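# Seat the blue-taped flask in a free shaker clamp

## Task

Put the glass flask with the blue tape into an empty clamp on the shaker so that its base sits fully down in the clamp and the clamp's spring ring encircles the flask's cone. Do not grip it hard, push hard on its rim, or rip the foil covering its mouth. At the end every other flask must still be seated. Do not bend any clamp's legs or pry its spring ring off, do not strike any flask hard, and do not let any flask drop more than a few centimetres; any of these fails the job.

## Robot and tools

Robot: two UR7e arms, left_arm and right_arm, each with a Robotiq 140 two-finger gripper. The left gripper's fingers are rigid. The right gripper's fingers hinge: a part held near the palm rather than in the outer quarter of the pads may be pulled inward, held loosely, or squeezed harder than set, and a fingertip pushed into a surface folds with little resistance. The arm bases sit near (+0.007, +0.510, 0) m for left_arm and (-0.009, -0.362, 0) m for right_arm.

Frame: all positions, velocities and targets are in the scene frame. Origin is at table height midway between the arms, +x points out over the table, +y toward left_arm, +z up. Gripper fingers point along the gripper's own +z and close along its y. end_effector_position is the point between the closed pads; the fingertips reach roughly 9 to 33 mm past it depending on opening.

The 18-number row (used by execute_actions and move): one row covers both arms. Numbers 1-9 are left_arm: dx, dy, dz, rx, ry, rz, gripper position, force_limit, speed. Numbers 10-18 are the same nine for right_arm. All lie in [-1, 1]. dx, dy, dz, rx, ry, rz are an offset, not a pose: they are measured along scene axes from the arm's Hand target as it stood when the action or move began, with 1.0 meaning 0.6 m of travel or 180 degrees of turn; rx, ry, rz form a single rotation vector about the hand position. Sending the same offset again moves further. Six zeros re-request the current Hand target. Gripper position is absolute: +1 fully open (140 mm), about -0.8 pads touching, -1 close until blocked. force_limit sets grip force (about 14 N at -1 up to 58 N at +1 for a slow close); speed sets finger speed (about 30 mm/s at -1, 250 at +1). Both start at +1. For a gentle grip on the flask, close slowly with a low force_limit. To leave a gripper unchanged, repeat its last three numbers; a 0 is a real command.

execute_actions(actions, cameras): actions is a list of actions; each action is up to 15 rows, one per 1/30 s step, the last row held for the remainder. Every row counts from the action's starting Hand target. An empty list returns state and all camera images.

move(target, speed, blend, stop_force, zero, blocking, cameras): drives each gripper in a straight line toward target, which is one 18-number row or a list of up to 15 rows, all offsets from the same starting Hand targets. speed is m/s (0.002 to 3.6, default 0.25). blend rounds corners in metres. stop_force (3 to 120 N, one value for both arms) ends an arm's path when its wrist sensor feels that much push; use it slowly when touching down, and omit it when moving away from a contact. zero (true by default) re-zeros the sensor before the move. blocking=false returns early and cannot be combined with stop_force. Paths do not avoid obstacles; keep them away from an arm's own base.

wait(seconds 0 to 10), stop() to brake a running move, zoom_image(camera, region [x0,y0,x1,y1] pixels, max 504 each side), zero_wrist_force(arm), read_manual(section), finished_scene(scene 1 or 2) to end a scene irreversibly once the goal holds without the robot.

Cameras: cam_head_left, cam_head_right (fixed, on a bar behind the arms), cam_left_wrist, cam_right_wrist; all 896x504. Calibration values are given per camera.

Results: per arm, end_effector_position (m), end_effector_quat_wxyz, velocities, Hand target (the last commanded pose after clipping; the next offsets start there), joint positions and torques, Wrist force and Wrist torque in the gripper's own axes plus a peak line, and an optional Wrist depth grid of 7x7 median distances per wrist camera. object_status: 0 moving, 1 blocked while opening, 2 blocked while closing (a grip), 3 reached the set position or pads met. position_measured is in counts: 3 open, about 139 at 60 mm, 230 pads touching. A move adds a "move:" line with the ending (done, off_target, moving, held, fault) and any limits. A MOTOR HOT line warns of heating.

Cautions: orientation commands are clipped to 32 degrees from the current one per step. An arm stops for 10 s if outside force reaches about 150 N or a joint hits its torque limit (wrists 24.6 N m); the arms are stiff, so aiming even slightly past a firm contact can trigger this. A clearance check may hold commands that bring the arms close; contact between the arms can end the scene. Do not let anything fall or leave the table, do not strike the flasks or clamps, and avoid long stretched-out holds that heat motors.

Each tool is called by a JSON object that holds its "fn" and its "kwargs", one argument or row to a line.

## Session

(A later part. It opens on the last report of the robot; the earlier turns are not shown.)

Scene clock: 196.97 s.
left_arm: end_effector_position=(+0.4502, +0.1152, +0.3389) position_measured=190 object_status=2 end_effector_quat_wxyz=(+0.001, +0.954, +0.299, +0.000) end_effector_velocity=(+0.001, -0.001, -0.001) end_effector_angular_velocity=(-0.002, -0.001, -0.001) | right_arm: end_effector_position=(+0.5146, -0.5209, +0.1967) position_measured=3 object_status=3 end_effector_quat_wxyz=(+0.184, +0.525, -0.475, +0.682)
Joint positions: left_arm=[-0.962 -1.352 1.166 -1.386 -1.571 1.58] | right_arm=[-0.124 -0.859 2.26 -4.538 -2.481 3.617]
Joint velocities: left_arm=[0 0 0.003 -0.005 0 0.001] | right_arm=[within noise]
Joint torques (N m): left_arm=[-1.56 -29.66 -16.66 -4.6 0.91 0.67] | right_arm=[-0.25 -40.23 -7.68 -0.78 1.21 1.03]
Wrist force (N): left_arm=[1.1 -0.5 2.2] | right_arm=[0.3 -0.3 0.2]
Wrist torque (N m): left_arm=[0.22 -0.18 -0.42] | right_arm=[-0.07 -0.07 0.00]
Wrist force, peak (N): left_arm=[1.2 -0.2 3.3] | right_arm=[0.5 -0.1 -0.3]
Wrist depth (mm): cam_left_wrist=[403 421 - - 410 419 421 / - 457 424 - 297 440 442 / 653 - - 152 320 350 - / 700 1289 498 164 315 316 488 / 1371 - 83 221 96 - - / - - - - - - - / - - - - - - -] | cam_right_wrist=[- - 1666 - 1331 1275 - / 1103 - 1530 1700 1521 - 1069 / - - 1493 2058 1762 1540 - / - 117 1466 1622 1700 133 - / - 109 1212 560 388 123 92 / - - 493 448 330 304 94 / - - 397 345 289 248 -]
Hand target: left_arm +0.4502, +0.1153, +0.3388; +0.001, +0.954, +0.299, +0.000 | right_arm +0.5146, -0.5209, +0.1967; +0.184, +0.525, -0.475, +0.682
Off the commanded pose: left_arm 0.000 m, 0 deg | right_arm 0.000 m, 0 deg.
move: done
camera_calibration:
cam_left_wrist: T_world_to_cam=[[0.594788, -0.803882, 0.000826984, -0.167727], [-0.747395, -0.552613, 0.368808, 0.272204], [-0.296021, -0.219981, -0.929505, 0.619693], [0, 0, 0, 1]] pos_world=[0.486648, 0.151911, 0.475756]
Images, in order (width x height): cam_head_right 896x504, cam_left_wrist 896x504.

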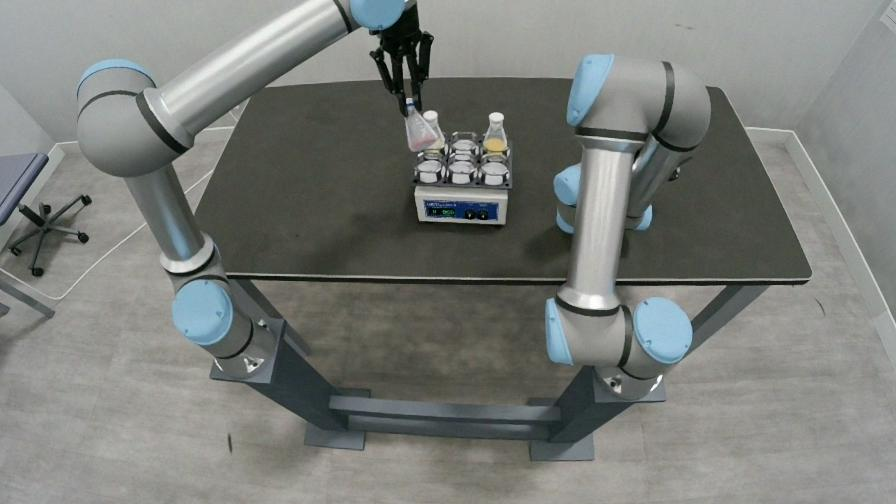

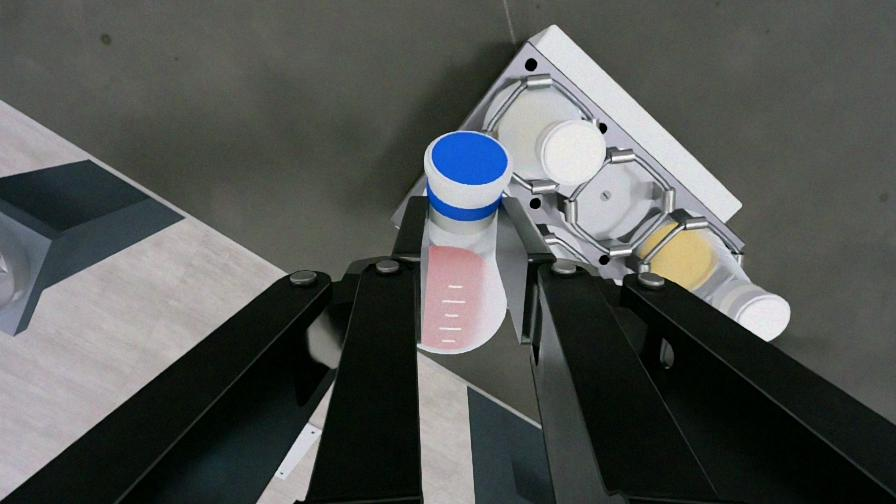

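{"fn": "move", "kwargs": {
  "target": [
    [-0.06,0.15,-0.03,0,0,0,-1,-0.05,-1,0,0,0,0,0,0,1,1,1],
    [-0.08,0.22,-0.06,0.163,-0.242,0,-1,-0.05,-1,0,0,0,0,0,0,1,1,1]
  ],
  "speed": 0.25,
  "blend": 0.03,
  "cameras": ["cam_left_wrist","cam_head_left","cam_head_right"]
}}

Scene clock: 204.73 s.
left_arm: end_effector_position=(+0.4022, +0.2472, +0.3028) position_measured=190 object_status=2 end_effector_quat_wxyz=(-0.126, +0.856, +0.268, +0.424) | right_arm: end_effector_position=(+0.5146, -0.5209, +0.1967) position_measured=3 object_status=3 end_effector_quat_wxyz=(+0.184, +0.525, -0.475, +0.682)
Joint positions: left_arm=[-1.441 -1.699 1.807 -1.16 -0.777 0.879] | right_arm=[-0.124 -0.859 2.26 -4.538 -2.481 3.617]
Joint torques (N m): left_arm=[4.86 -23.92 -19.36 -0.03 2.82 -1.19] | right_arm=[0.19 -40.52 -6.29 -1.21 1.48 1.02]
Wrist force (N): left_arm=[0.3 -0.7 1.1] | right_arm=[0.2 -0.1 0.0]
Wrist torque (N m): left_arm=[0.04 -0.25 -0.25] | right_arm=[-0.01 -0.05 0.01]
Wrist force, peak (N): left_arm=[2.2 -2.0 2.1] | right_arm=[0.3 0.0 -0.5]
Wrist depth (mm): cam_left_wrist=[1706 1913 760 - - 1045 972 / 1647 1647 - - 596 1005 1022 / 545 531 542 153 - - - / - - 500 238 - - - / 437 - 83 213 96 461 460 / - - - - - - - / - - - - - - -] | cam_right_wrist=[964 - 1550 - 1449 1282 1118 / - - 1316 1689 1632 - 1200 / 897 1194 1353 2093 1521 1383 - / 927 127 - - 583 133 389 / - 109 - - 384 116 92 / - 1024 508 439 345 289 94 / - - 429 338 284 254 -]
Hand target: left_arm +0.4022, +0.2473, +0.3028; -0.126, +0.856, +0.268, +0.424 | right_arm +0.5146, -0.5209, +0.1967; +0.184, +0.525, -0.475, +0.682
Off the commanded pose: left_arm 0.000 m, 0 deg | right_arm 0.000 m, 0 deg.
move: done
camera_calibration:
cam_left_wrist: T_world_to_cam=[[0.579951, -0.813875, 0.0355495, -0.035164], [-0.688638, -0.513089, -0.512364, 0.555959], [0.435241, 0.272665, -0.858032, 0.163479], [0, 0, 0, 1]] pos_world=[0.332095, 0.212063, 0.426373]
Images, in order (width x height): cam_head_left 896x504, cam_head_right 896x504, cam_left_wrist 896x504.

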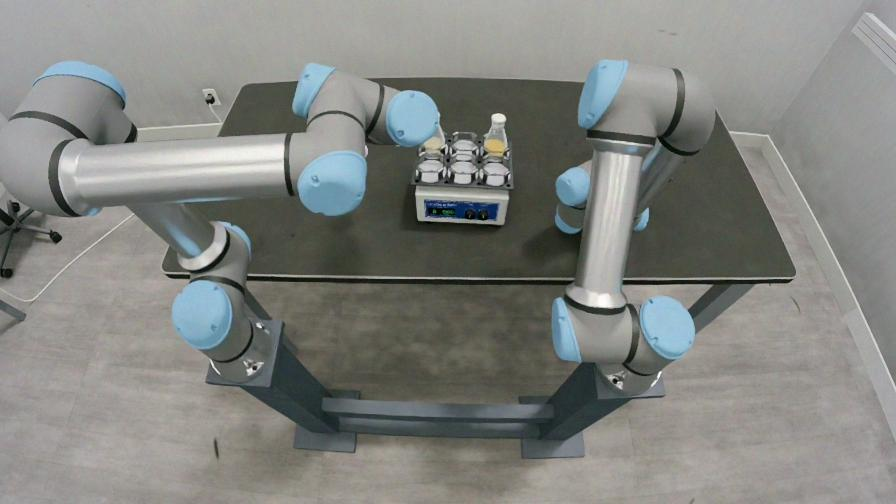

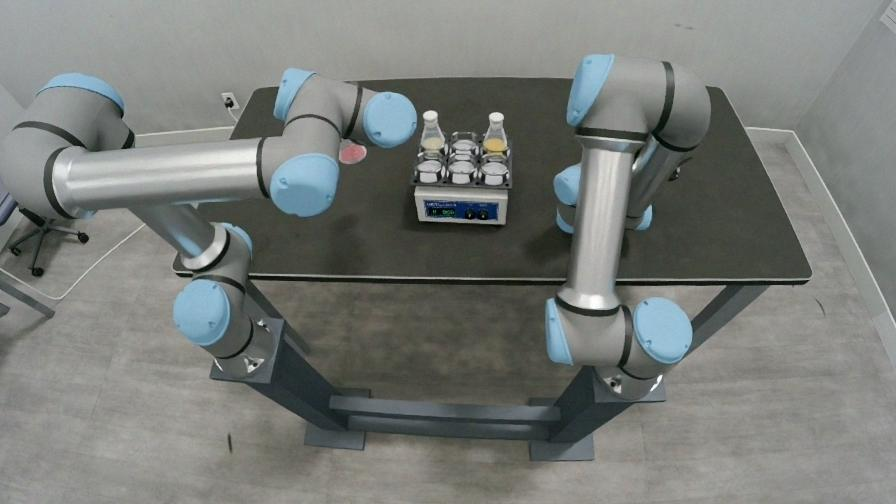

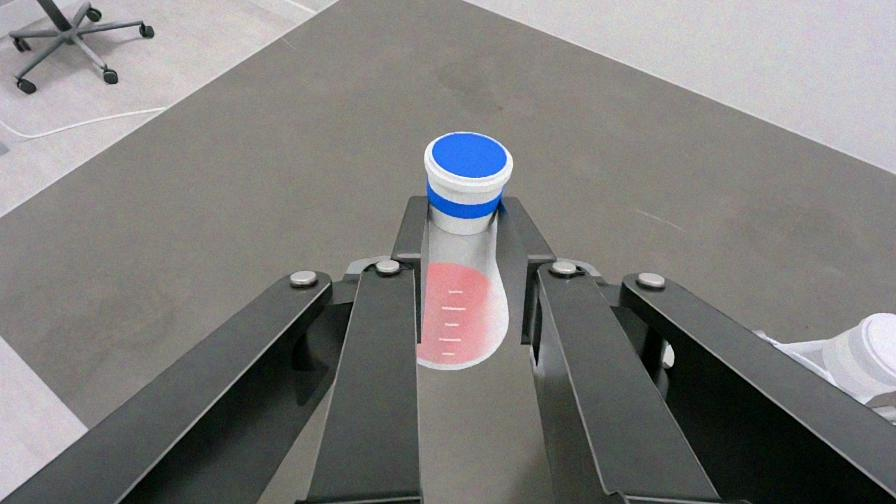

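{"fn": "zoom_image", "kwargs": {
  "camera": "cam_left_wrist",
  "region": [380, 110, 560, 390]
}}

{"fn": "zoom_image", "kwargs": {
  "camera": "cam_head_right",
  "region": [270, 60, 440, 230]
}}

Scaled by 1.800 from the camera's 896x504 image, which has a finer 1280x720 frame.

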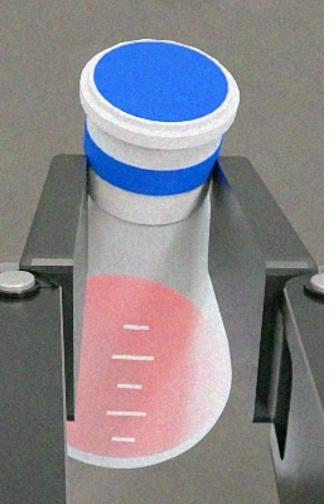

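Scaled by 2.965 from the camera's 896x504 image, which has a finer 1280x720 frame.

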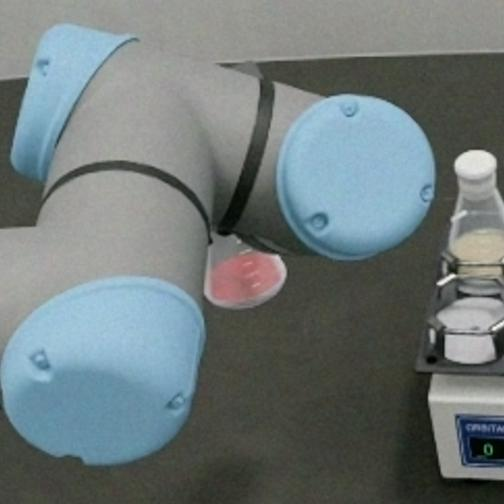

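{"fn": "move", "kwargs": {
  "target": [0,0,-0.08,0.028,-0.0415,0,-1,-0.05,-1,0,0,0,0,0,0,1,1,1],
  "speed": 0.15,
  "cameras": ["cam_left_wrist","cam_head_right"]
}}

{"fn": "zoom_image", "kwargs": {
  "camera": "cam_left_wrist",
  "region": [380, 110, 560, 390]
}}

{"fn": "zoom_image", "kwargs": {
  "camera": "cam_head_right",
  "region": [270, 60, 440, 230]
}}

Scene clock: 209.23 s.
left_arm: end_effector_position=(+0.4022, +0.2472, +0.2548) position_measured=190 object_status=2 end_effector_quat_wxyz=(-0.145, +0.820, +0.257, +0.490) | right_arm: end_effector_position=(+0.5146, -0.5209, +0.1967) position_measured=3 object_status=3 end_effector_quat_wxyz=(+0.184, +0.525, -0.475, +0.682)
Joint positions: left_arm=[-1.496 -1.621 1.924 -1.142 -0.696 0.691] | right_arm=[-0.124 -0.859 2.26 -4.538 -2.481 3.617]
Joint torques (N m): left_arm=[12.01 -16.94 -14.07 -2.61 1.59 -1.36] | right_arm=[-0.46 -39.94 -7.63 -0.94 1.46 1.19]
Wrist force (N): left_arm=[0.2 -0.2 0.9] | right_arm=[0.1 -0.1 0.0]
Wrist torque (N m): left_arm=[0.09 -0.31 -0.21] | right_arm=[-0.04 -0.05 0.01]
Wrist force, peak (N): left_arm=[2.3 -0.6 0.4] | right_arm=[0.5 -0.3 0.2]
Wrist depth (mm): cam_left_wrist=[1571 2196 - - - - - / 1770 1839 - 680 626 1303 - / 1783 - 529 153 - - 566 / - 466 466 164 475 487 - / - - 83 - 96 - - / - - - - - - - / - - - - - - -] | cam_right_wrist=[1012 - - 1611 1415 1166 1224 / - 1309 - 1643 1540 1230 - / 935 - - 1855 - 1415 - / 976 117 - - - 133 327 / - 109 - - - 123 92 / - 991 - 416 336 310 94 / - - 389 - 280 245 -]
Hand target: left_arm +0.4022, +0.2473, +0.2548; -0.145, +0.820, +0.257, +0.490 | right_arm +0.5146, -0.5209, +0.1967; +0.184, +0.525, -0.475, +0.682
Off the commanded pose: left_arm 0.000 m, 0 deg | right_arm 0.000 m, 0 deg.
move: done
camera_calibration:
cam_left_wrist: T_world_to_cam=[[0.57501, -0.817213, 0.0390567, -0.031494], [-0.613379, -0.462195, -0.640423, 0.521143], [0.541414, 0.344293, -0.767029, 0.0387141], [0, 0, 0, 1]] pos_world=[0.316807, 0.201803, 0.364677]
Images, in order (width x height): cam_head_right 896x504, cam_left_wrist 896x504.

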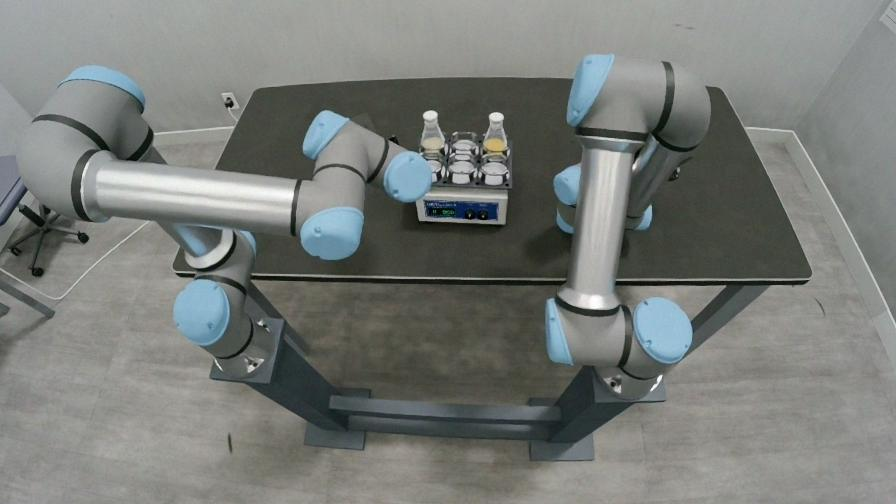

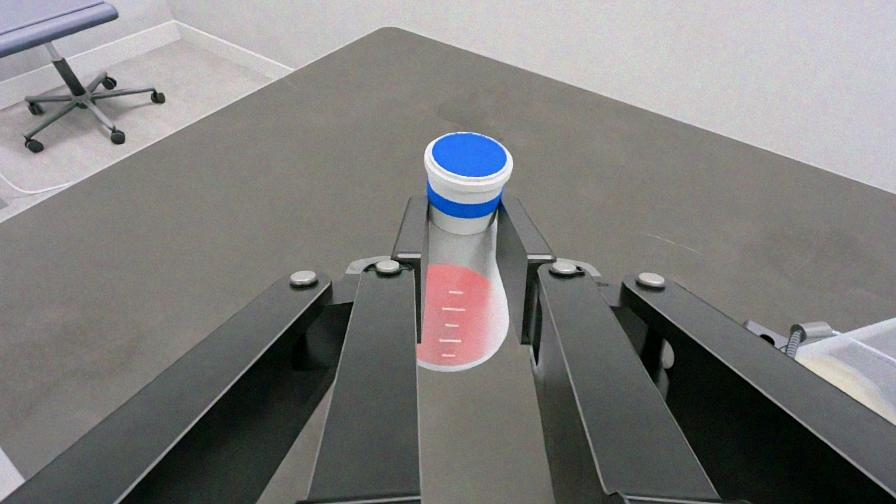

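Scaled by 1.800 from the camera's 896x504 image, which has a finer 1280x720 frame.

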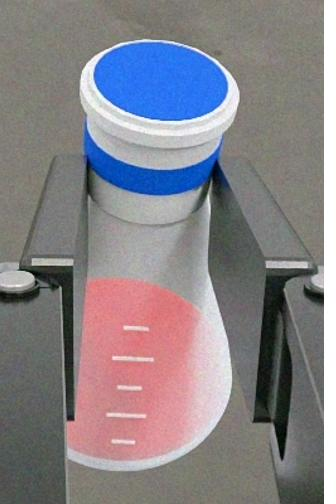

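Scaled by 2.965 from the camera's 896x504 image, which has a finer 1280x720 frame.

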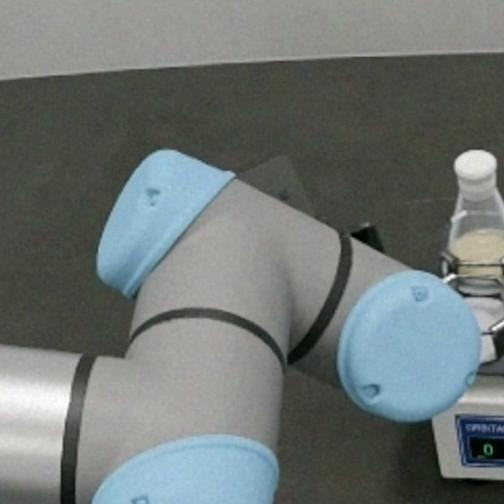

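{"fn": "move", "kwargs": {
  "target": [0,0,-0.195,0,0,0,-1,-0.05,-1,0,0,0,0,0,0,1,1,1],
  "speed": 0.15
}}

{"fn": "move", "kwargs": {
  "target": [0,0,-0.08,0,0,0,-1,-0.05,-1,0,0,0,0,0,0,1,1,1],
  "speed": 0.015,
  "stop_force": 3,
  "cameras": ["cam_left_wrist","cam_head_left","cam_head_right"]
}}

{"fn": "zoom_image", "kwargs": {
  "camera": "cam_left_wrist",
  "region": [380, 110, 560, 390]
}}

Scene clock: 212.60 s.
left_arm: end_effector_position=(+0.4022, +0.2472, +0.1379) position_measured=190 object_status=2 end_effector_quat_wxyz=(-0.145, +0.820, +0.257, +0.490) | right_arm: end_effector_position=(+0.5146, -0.5209, +0.1967) position_measured=3 object_status=3 end_effector_quat_wxyz=(+0.184, +0.525, -0.475, +0.682)
Joint positions: left_arm=[-1.496 -1.482 2.118 -1.475 -0.696 0.691] | right_arm=[-0.124 -0.859 2.26 -4.538 -2.481 3.617]
Joint torques (N m): left_arm=[12.51 -17.31 -11.55 -2.64 2.58 -1.01] | right_arm=[0.46 -41.07 -7.82 -0.88 1.41 1.32]
Wrist force (N): left_arm=[0.2 -0.3 0.9] | right_arm=[0.0 -0.1 0.0]
Wrist torque (N m): left_arm=[0.05 -0.26 -0.25] | right_arm=[-0.02 -0.01 0.01]
Wrist force, peak (N): left_arm=[-2.0 -0.4 2.0] | right_arm=[0.6 -0.2 -0.3]
Wrist depth (mm): cam_left_wrist=[1811 - - 621 580 - 919 / - - - - 471 476 444 / - 357 - 152 - 385 405 / 304 - - 155 316 335 323 / - - 83 214 96 - - / - - - - - - - / - - - - - - -] | cam_right_wrist=[- 1144 - - 1424 1275 - / - 1016 1493 1654 - 1368 - / - - 1521 1975 1898 1345 - / - 117 - - - 133 340 / - 109 - 505 - 116 92 / - 1123 - - 359 - 94 / - - - 339 280 264 -]
Hand target: left_arm +0.4022, +0.2473, +0.1378; -0.145, +0.820, +0.257, +0.490 | right_arm +0.5146, -0.5209, +0.1967; +0.184, +0.525, -0.475, +0.682
Off the commanded pose: left_arm 0.000 m, 0 deg | right_arm 0.000 m, 0 deg.
move: done

Scene clock: 216.00 s.
left_arm: end_effector_position=(+0.4022, +0.2473, +0.0987) position_measured=190 object_status=2 end_effector_quat_wxyz=(-0.145, +0.820, +0.257, +0.490) | right_arm: end_effector_position=(+0.5146, -0.5209, +0.1967) position_measured=3 object_status=3 end_effector_quat_wxyz=(+0.184, +0.525, -0.475, +0.682)
Joint positions: left_arm=[-1.496 -1.412 2.166 -1.592 -0.696 0.691] | right_arm=[-0.124 -0.859 2.26 -4.538 -2.481 3.617]
Joint torques (N m): left_arm=[11.59 -26.85 -21.02 -2 -0.59 -1.47] | right_arm=[-0.22 -40.19 -7.33 -0.84 1.65 1.41]
Wrist force (N): left_arm=[3.6 -2.0 0.5] | right_arm=[0.2 -0.3 -0.5]
Wrist torque (N m): left_arm=[-0.14 -0.26 -0.23] | right_arm=[-0.07 -0.06 0.00]
Wrist force, peak (N): left_arm=[24.3 -4.5 -16.1] | right_arm=[-0.3 -0.3 -0.6]
Wrist depth (mm): cam_left_wrist=[1520 - - - - 487 - / - 356 409 - 385 - 383 / 295 304 301 153 321 - 345 / 276 267 270 239 275 279 197 / 232 238 83 216 96 - 185 / - - - 212 - - - / - - - - - - -] | cam_right_wrist=[- 1353 1560 - 1415 1224 - / 1046 - - 1700 1622 - - / - - - - 1643 - 416 / - 117 1316 - 1737 133 348 / - 108 1237 484 - 116 92 / - - - - - - 94 / - - - - 271 253 -]
Hand target: left_arm +0.4022, +0.2473, +0.0987; -0.145, +0.820, +0.257, +0.490 (not the last commanded pose) | right_arm +0.5146, -0.5209, +0.1967; +0.184, +0.525, -0.475, +0.682
Off the commanded pose: left_arm 0.009 m, 0 deg | right_arm 0.000 m, 0 deg.
move: contact (left_arm)
camera_calibration:
cam_left_wrist: T_world_to_cam=[[0.575178, -0.817097, 0.0390277, -0.0253871], [-0.61318, -0.462232, -0.640587, 0.421197], [0.541462, 0.344521, -0.766893, -0.0811434], [0, 0, 0, 1]] pos_world=[0.316807, 0.201902, 0.208576]
Images, in order (width x height): cam_head_left 896x504, cam_head_right 896x504, cam_left_wrist 896x504.

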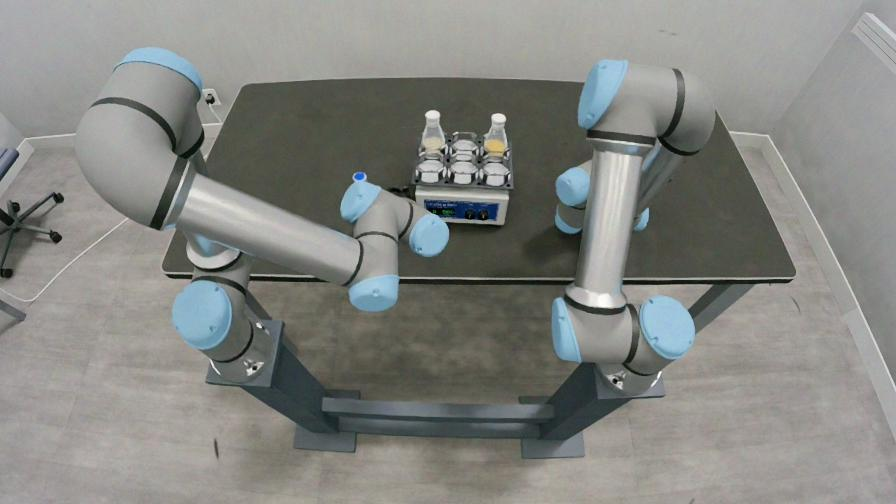

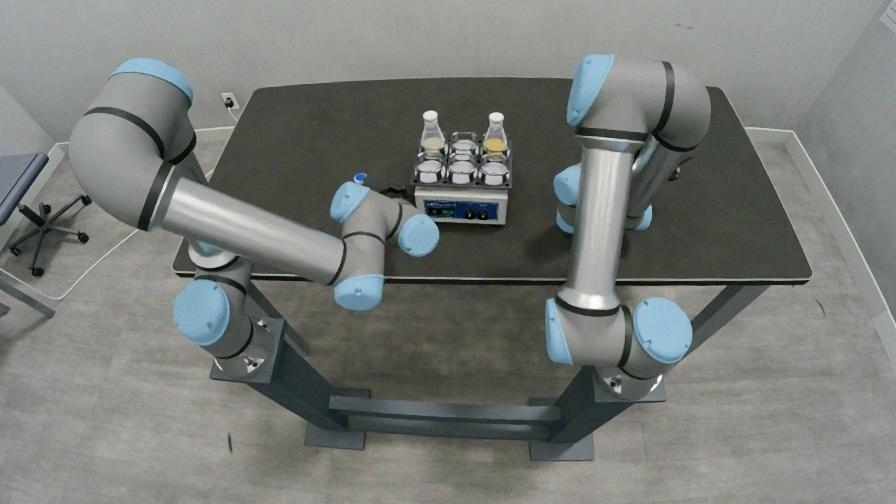

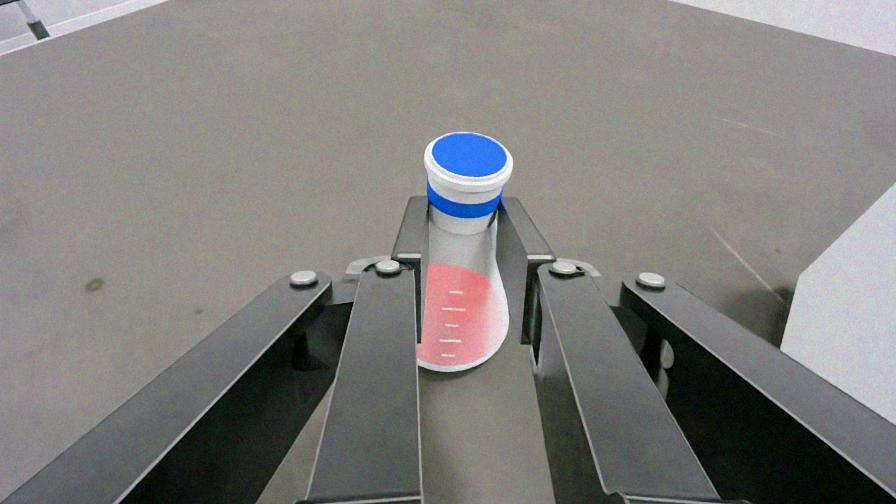

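Scaled by 1.800 from the camera's 896x504 image, which has a finer 1280x720 frame.

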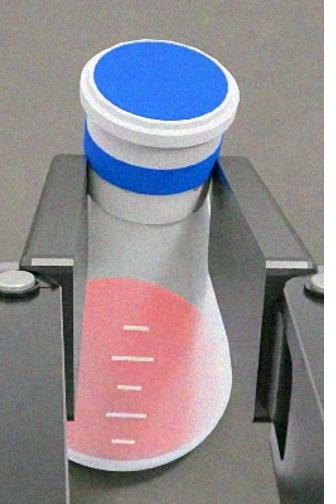

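{"fn": "move", "kwargs": {
  "target": [0,0,0,0,0,0,-0.2,-1,-1,0,0,0,0,0,0,1,1,1],
  "cameras": ["cam_left_wrist"]
}}

{"fn": "zoom_image", "kwargs": {
  "camera": "cam_left_wrist",
  "region": [380, 110, 560, 390]
}}

Scene clock: 218.20 s.
left_arm: end_effector_position=(+0.4022, +0.2473, +0.0987) position_measured=154 object_status=0 end_effector_quat_wxyz=(-0.145, +0.820, +0.257, +0.490) | right_arm: end_effector_position=(+0.5146, -0.5209, +0.1967) position_measured=3 object_status=3 end_effector_quat_wxyz=(+0.184, +0.525, -0.475, +0.682)
Joint positions: left_arm=[-1.496 -1.412 2.166 -1.592 -0.696 0.691] | right_arm=[-0.124 -0.859 2.26 -4.538 -2.481 3.617]
Joint torques (N m): left_arm=[10.63 -30.49 -21.8 -2.09 0.21 -1.62] | right_arm=[1.48 -39.61 -7.1 -0.58 1.22 1.33]
Wrist force (N): left_arm=[1.1 -1.4 2.7] | right_arm=[0.2 -0.2 -0.2]
Wrist torque (N m): left_arm=[-0.18 -0.29 -0.23] | right_arm=[-0.04 -0.05 0.00]
Wrist force, peak (N): left_arm=[4.9 -2.1 0.2] | right_arm=[0.6 -0.3 -0.2]
Wrist depth (mm): cam_left_wrist=[- - - 460 - 485 - / - - - 389 - - - / - - 321 152 - - - / - - 131 168 121 - 265 / - 81 - 223 - - 158 / - - - 212 - - - / - - - - - - -] | cam_right_wrist=[- - 1611 1643 1457 1200 1108 / - - 1511 1724 1540 1150 1020 / - - 1302 1737 - - - / - 117 1368 - - 133 - / - 109 - 497 - 116 92 / - 1074 - 436 355 298 94 / - - 399 - 302 259 -]
Hand target: left_arm +0.4022, +0.2473, +0.0987; -0.145, +0.820, +0.257, +0.490 | right_arm +0.5146, -0.5209, +0.1967; +0.184, +0.525, -0.475, +0.682
Off the commanded pose: left_arm 0.000 m, 0 deg | right_arm 0.000 m, 0 deg.
move: done
camera_calibration:
cam_left_wrist: T_world_to_cam=[[0.57518, -0.817095, 0.0390246, -0.0253875], [-0.613215, -0.462255, -0.640537, 0.421202], [0.541419, 0.344494, -0.766935, -0.0811157], [0, 0, 0, 1]] pos_world=[0.316807, 0.201902, 0.208576]
Images, in order (width x height): cam_left_wrist 896x504.

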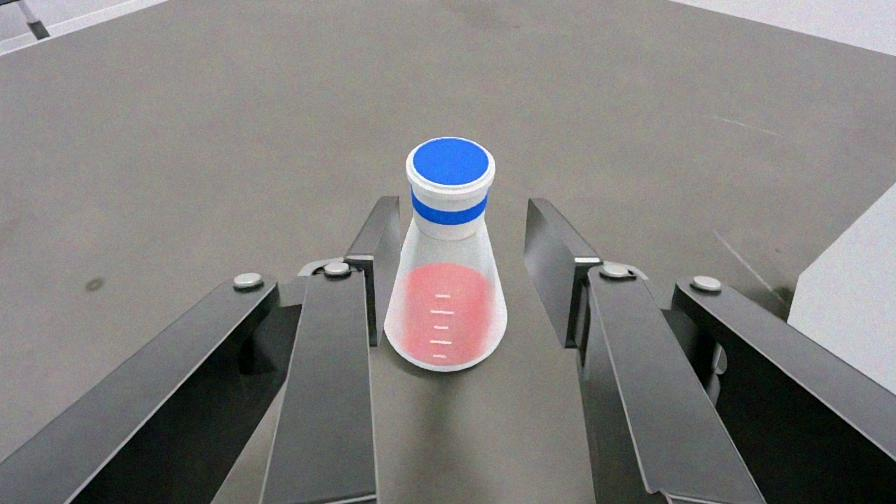

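Scaled by 1.800 from the camera's 896x504 image, which has a finer 1280x720 frame.

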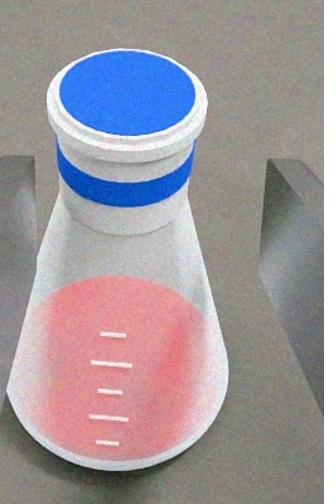

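{"fn": "move", "kwargs": {
  "target": [
    [-0.15,-0.10,0.10,0,0,0,-0.2,-1,-1,0,0,0,0,0,0,1,1,1],
    [-0.10,-0.07,0.24,-0.05,0.166,-0.087,-0.2,-1,-1,0,0,0,0,0,0,1,1,1],
    [0.01,0.02,0.24,-0.098,0.332,-0.174,-0.2,-1,-1,0,0,0,0,0,0,1,1,1]
  ],
  "blend": [0.02,0.05,0],
  "speed": 0.25,
  "cameras": ["cam_left_wrist","cam_head_right","cam_head_left"]
}}

Scene clock: 224.23 s.
left_arm: end_effector_position=(+0.4082, +0.2593, +0.2427) position_measured=154 object_status=3 end_effector_quat_wxyz=(-0.001, +1.000, +0.000, +0.001) | right_arm: end_effector_position=(+0.5146, -0.5209, +0.1967) position_measured=3 object_status=3 end_effector_quat_wxyz=(+0.184, +0.525, -0.475, +0.682)
Joint positions: left_arm=[-0.853 -1.659 1.741 -1.653 -1.569 2.296] | right_arm=[-0.124 -0.859 2.26 -4.538 -2.481 3.617]
Joint torques (N m): left_arm=[10.56 -16.74 -30.78 -3.1 -1.46 1.28] | right_arm=[0.62 -41.39 -7.84 -0.72 1.38 1.26]
Wrist force (N): left_arm=[1.0 -1.4 3.0] | right_arm=[0.0 0.2 -0.2]
Wrist torque (N m): left_arm=[0.04 -0.20 -0.48] | right_arm=[0.03 -0.01 0.00]
Wrist force, peak (N): left_arm=[1.2 -1.3 5.8] | right_arm=[0.3 -0.3 -0.4]
Wrist depth (mm): cam_left_wrist=[- 328 - - - 270 198 / - - - 342 - - 197 / - - 369 375 360 - 230 / - - 131 391 121 403 244 / - 82 - - - - 418 / - - - 1318 - - - / - - - 1501 - - -] | cam_right_wrist=[- - - - 1296 1200 - / - - - 1928 - - - / 956 1194 1632 1666 - - 1269 / - 117 1415 - 508 133 - / - 109 1282 - 425 116 92 / - - - - 343 283 94 / - 914 400 350 296 256 -]
Hand target: left_arm +0.4082, +0.2593, +0.2427; -0.001, +1.000, +0.000, +0.001 | right_arm +0.5146, -0.5209, +0.1967; +0.184, +0.525, -0.475, +0.682
Off the commanded pose: left_arm 0.000 m, 0 deg | right_arm 0.000 m, 0 deg.
move: done
camera_calibration:
cam_left_wrist: T_world_to_cam=[[0.0289365, -0.99958, -0.0015824, 0.255391], [-0.92984, -0.0274985, 0.366935, 0.294687], [-0.366824, -0.00914642, -0.930245, 0.52393], [0, 0, 0, 1]] pos_world=[0.458812, 0.268179, 0.379656]
Images, in order (width x height): cam_head_left 896x504, cam_head_right 896x504, cam_left_wrist 896x504.

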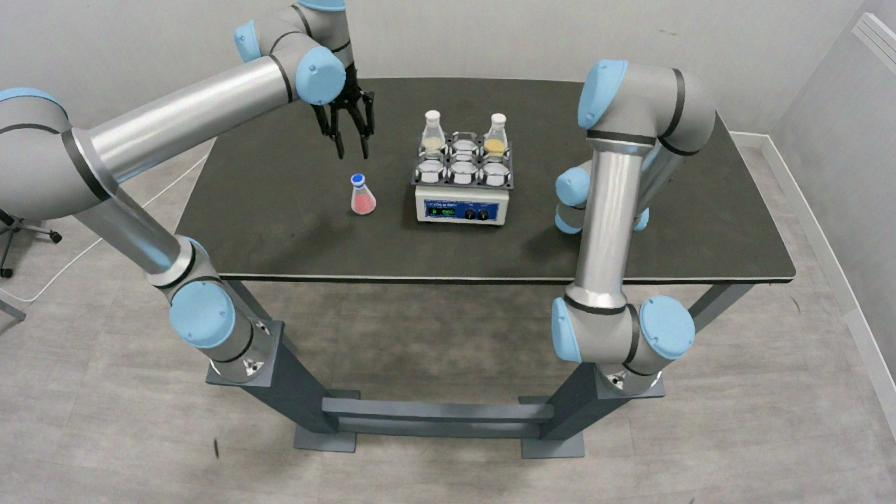

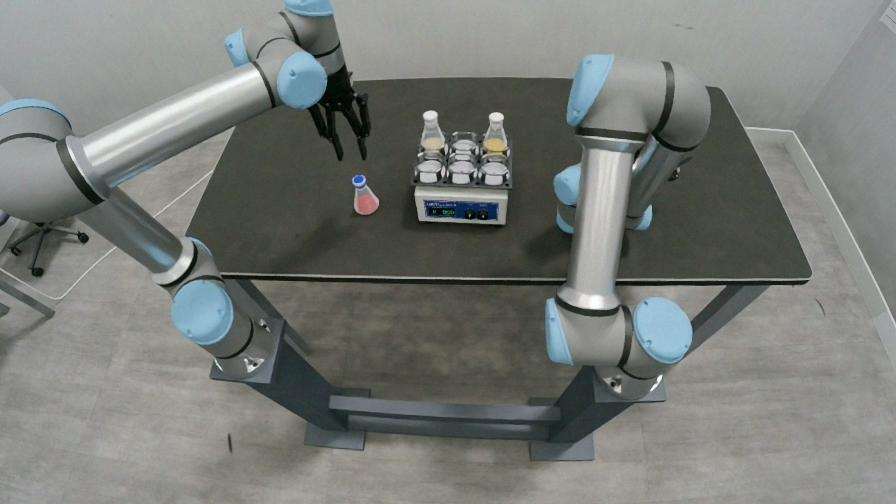

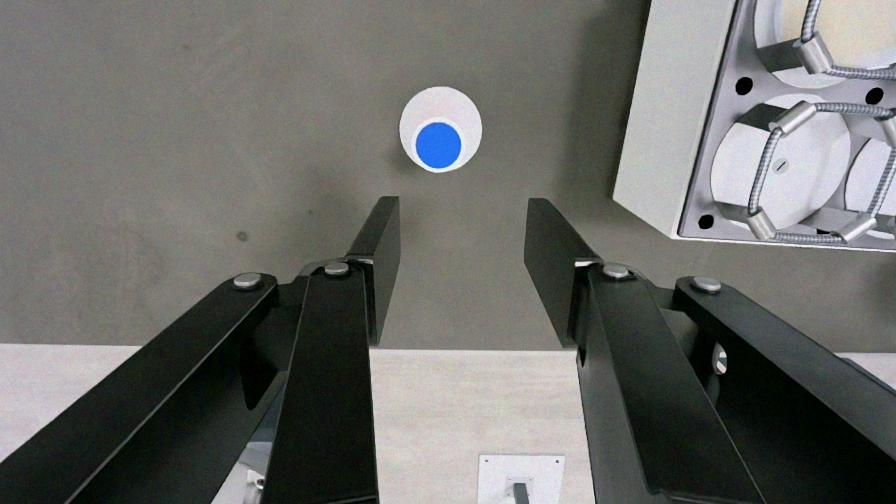

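{"fn": "move", "kwargs": {
  "target": [0.022,0.021,-0.085,0,0,0,-0.2,-1,-0.8,0,0,0,0,0,0,1,1,1],
  "speed": 0.15,
  "cameras": ["cam_left_wrist","cam_head_right","cam_head_left"]
}}

{"fn": "zoom_image", "kwargs": {
  "camera": "cam_left_wrist",
  "region": [360, 110, 560, 310]
}}

{"fn": "zoom_image", "kwargs": {
  "camera": "cam_head_left",
  "region": [310, 130, 410, 240]
}}

Scene clock: 226.93 s.
left_arm: end_effector_position=(+0.4215, +0.2720, +0.1917) position_measured=154 object_status=3 end_effector_quat_wxyz=(-0.001, +1.000, +0.000, +0.001) | right_arm: end_effector_position=(+0.5146, -0.5209, +0.1967) position_measured=3 object_status=3 end_effector_quat_wxyz=(+0.184, +0.525, -0.475, +0.682)
Joint positions: left_arm=[-0.813 -1.629 1.844 -1.787 -1.569 2.336] | right_arm=[-0.124 -0.859 2.26 -4.538 -2.481 3.617]
Joint torques (N m): left_arm=[-15.33 -22.94 -16.87 -4.3 -0.1 -1.16] | right_arm=[0.14 -40.63 -7.29 -0.99 1.49 1.15]
Wrist force (N): left_arm=[1.0 -1.5 3.0] | right_arm=[0.1 -0.1 -0.3]
Wrist torque (N m): left_arm=[0.02 -0.21 -0.45] | right_arm=[-0.03 -0.03 0.01]
Wrist force, peak (N): left_arm=[1.4 -1.8 5.0] | right_arm=[0.2 -0.4 -0.3]
Wrist depth (mm): cam_left_wrist=[- - - 284 - - - / 306 294 - - 303 - 200 / - - - 297 327 - 173 / - 341 - 335 146 - - / - - - 351 - - 365 / - - - 1355 - - - / - - - 1420 - - -] | cam_right_wrist=[1042 1302 1540 - 1368 1206 - / - 1123 - 1749 - - 1243 / 949 1038 - 1855 1338 1540 - / - 117 1353 1530 - 133 347 / - 109 - 525 - 124 92 / - - - - 330 302 94 / - - 394 - 284 255 -]
Hand target: left_arm +0.4214, +0.2719, +0.1917; -0.001, +1.000, +0.000, +0.001 | right_arm +0.5146, -0.5209, +0.1967; +0.184, +0.525, -0.475, +0.682
Off the commanded pose: left_arm 0.000 m, 0 deg | right_arm 0.000 m, 0 deg.
move: done
camera_calibration:
cam_left_wrist: T_world_to_cam=[[0.0292504, -0.999571, -0.00160055, 0.267575], [-0.929749, -0.027795, 0.367144, 0.326054], [-0.367031, -0.00925099, -0.930163, 0.481676], [0, 0, 0, 1]] pos_world=[0.472112, 0.280979, 0.328757]
Images, in order (width x height): cam_head_left 896x504, cam_head_right 896x504, cam_left_wrist 896x504.

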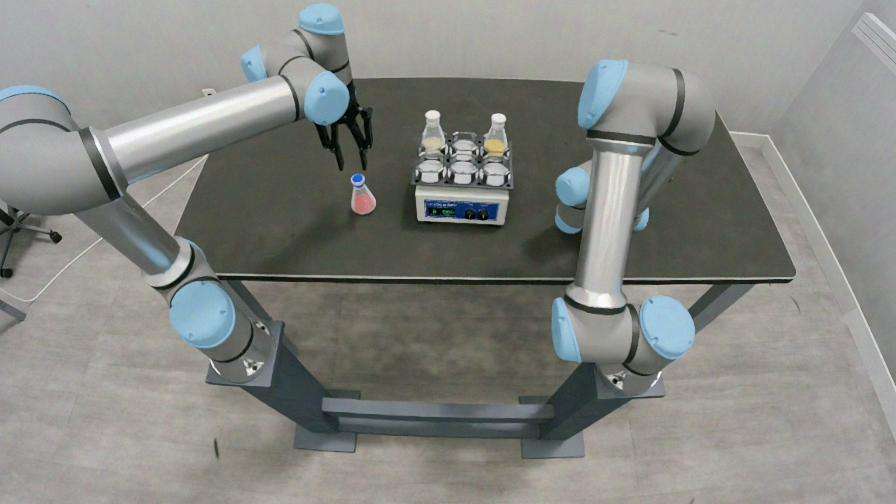

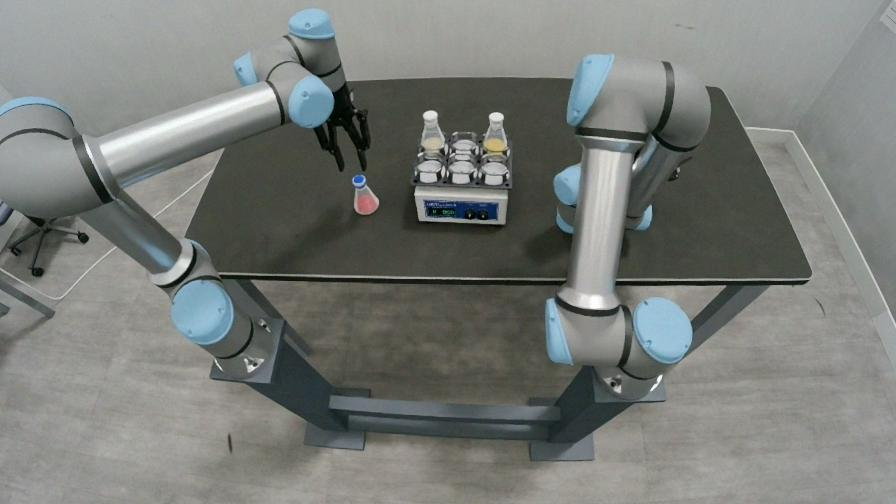

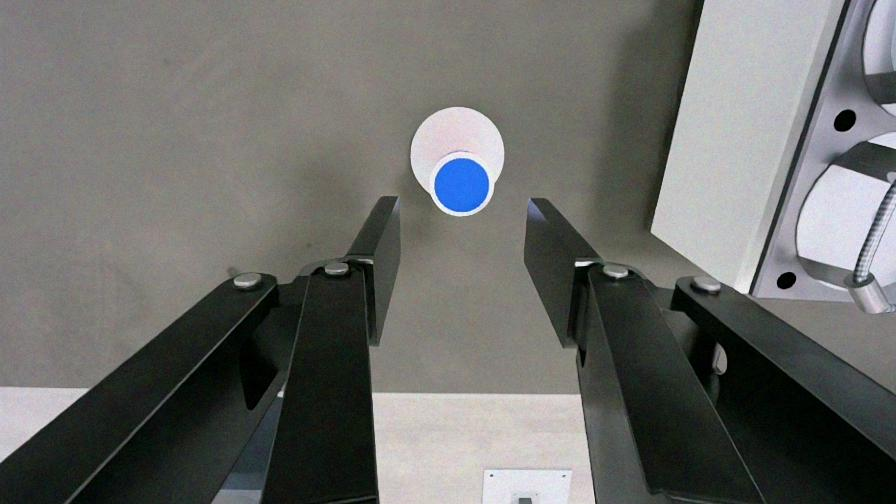

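Scaled by 2.520 from the camera's 896x504 image, which has a finer 1280x720 frame.

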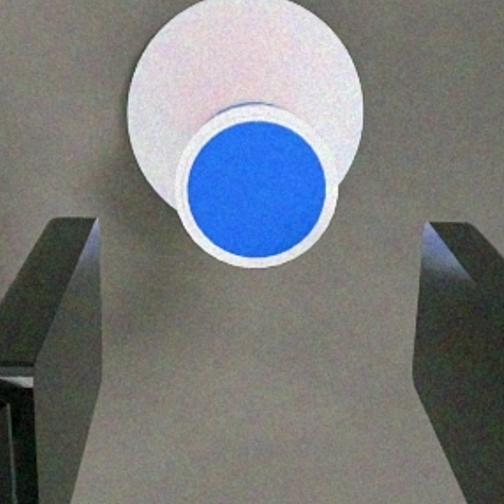

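Scaled by 4.582 from the camera's 896x504 image, which has a finer 1280x720 frame.

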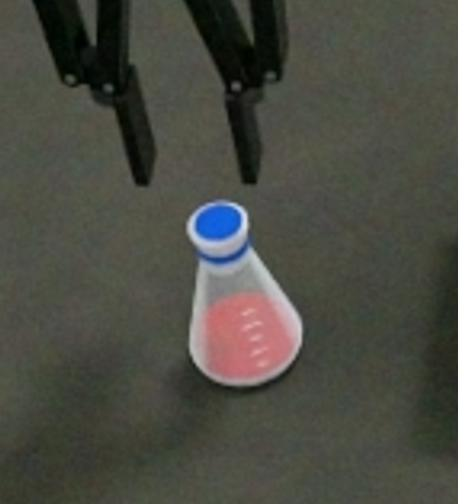

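{"fn": "move", "kwargs": {
  "target": [0.005,-0.0017,-0.10,0,0,0,-0.2,-1,-0.8,0,0,0,0,0,0,1,1,1],
  "speed": 0.06,
  "stop_force": 5,
  "cameras": ["cam_left_wrist","cam_head_left"]
}}

{"fn": "zoom_image", "kwargs": {
  "camera": "cam_left_wrist",
  "region": [360, 110, 560, 310]
}}

{"fn": "zoom_image", "kwargs": {
  "camera": "cam_head_left",
  "region": [310, 130, 410, 240]
}}

Scene clock: 232.83 s.
left_arm: end_effector_position=(+0.4244, +0.2709, +0.1317) position_measured=154 object_status=3 end_effector_quat_wxyz=(-0.001, +1.000, +0.000, +0.001) | right_arm: end_effector_position=(+0.5146, -0.5209, +0.1967) position_measured=3 object_status=3 end_effector_quat_wxyz=(+0.184, +0.525, -0.475, +0.682)
Joint positions: left_arm=[-0.81 -1.577 1.955 -1.949 -1.569 2.34] | right_arm=[-0.124 -0.859 2.26 -4.538 -2.481 3.617]
Joint torques (N m): left_arm=[4.56 -29.77 -21.11 -4.39 -0.89 -0.65] | right_arm=[1.2 -40.66 -7.47 -0.82 1.52 1.18]
Wrist force (N): left_arm=[1.1 -1.3 2.9] | right_arm=[0.4 -0.1 0.0]
Wrist torque (N m): left_arm=[0.06 -0.23 -0.54] | right_arm=[-0.03 -0.08 0.00]
Wrist force, peak (N): left_arm=[1.1 -1.5 3.9] | right_arm=[0.1 -0.6 -0.3]
Wrist depth (mm): cam_left_wrist=[- - - - - - 185 / 249 - - 246 - 244 195 / 264 - 262 242 264 - 185 / - - - 162 123 - - / - - - 300 - - 178 / - - - - - - - / - - - 1325 - - -] | cam_right_wrist=[972 - - 1666 1302 1256 - / - - 1457 1737 1560 - - / 949 - 1550 1814 1622 - - / - 117 1353 2310 - 133 328 / - 109 - 564 - 116 92 / - - - - - 290 94 / - - 403 341 280 257 -]
Hand target: left_arm +0.4244, +0.2709, +0.1317; -0.001, +1.000, +0.000, +0.001 | right_arm +0.5146, -0.5209, +0.1967; +0.184, +0.525, -0.475, +0.682
Off the commanded pose: left_arm 0.000 m, 0 deg | right_arm 0.000 m, 0 deg.
move: done
camera_calibration:
cam_left_wrist: T_world_to_cam=[[0.0290634, -0.999576, -0.00152985, 0.266364], [-0.929755, -0.0275952, 0.367144, 0.350789], [-0.367031, -0.00924807, -0.930163, 0.426957], [0, 0, 0, 1]] pos_world=[0.475112, 0.279879, 0.268757]
Images, in order (width x height): cam_head_left 896x504, cam_left_wrist 896x504.

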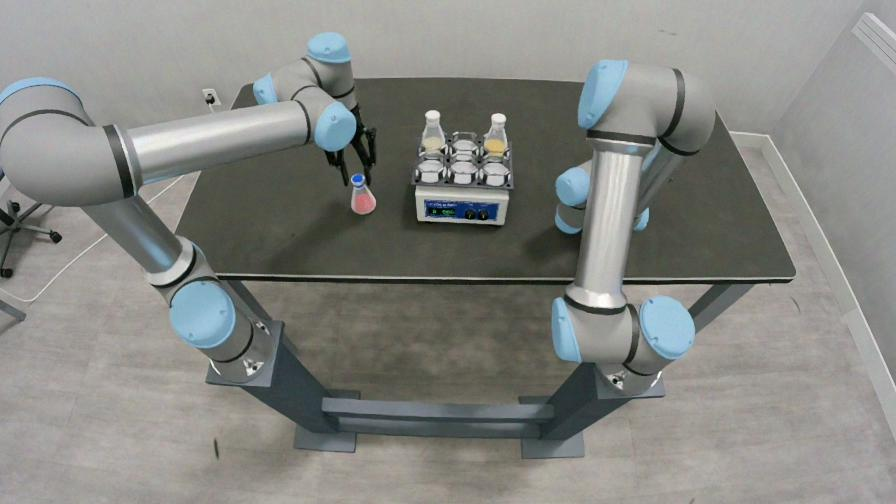

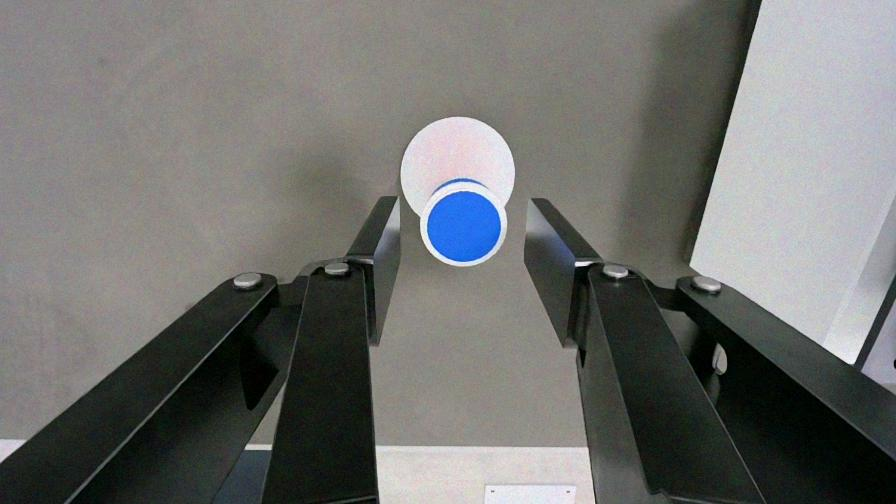

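Scaled by 2.520 from the camera's 896x504 image, which has a finer 1280x720 frame.

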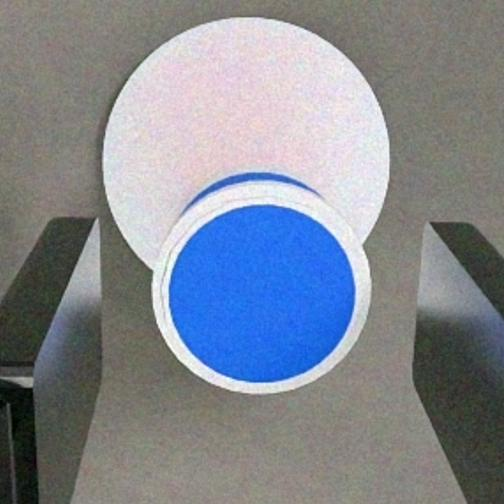

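Scaled by 4.582 from the camera's 896x504 image, which has a finer 1280x720 frame.

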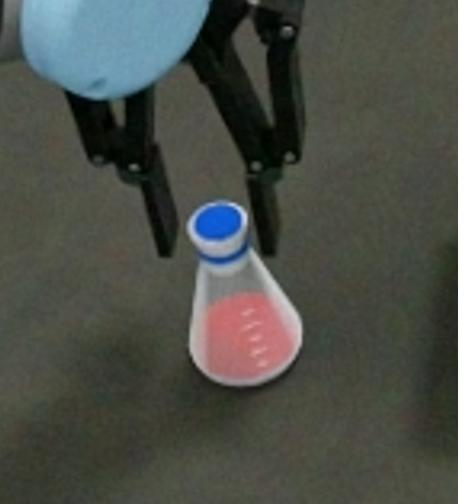

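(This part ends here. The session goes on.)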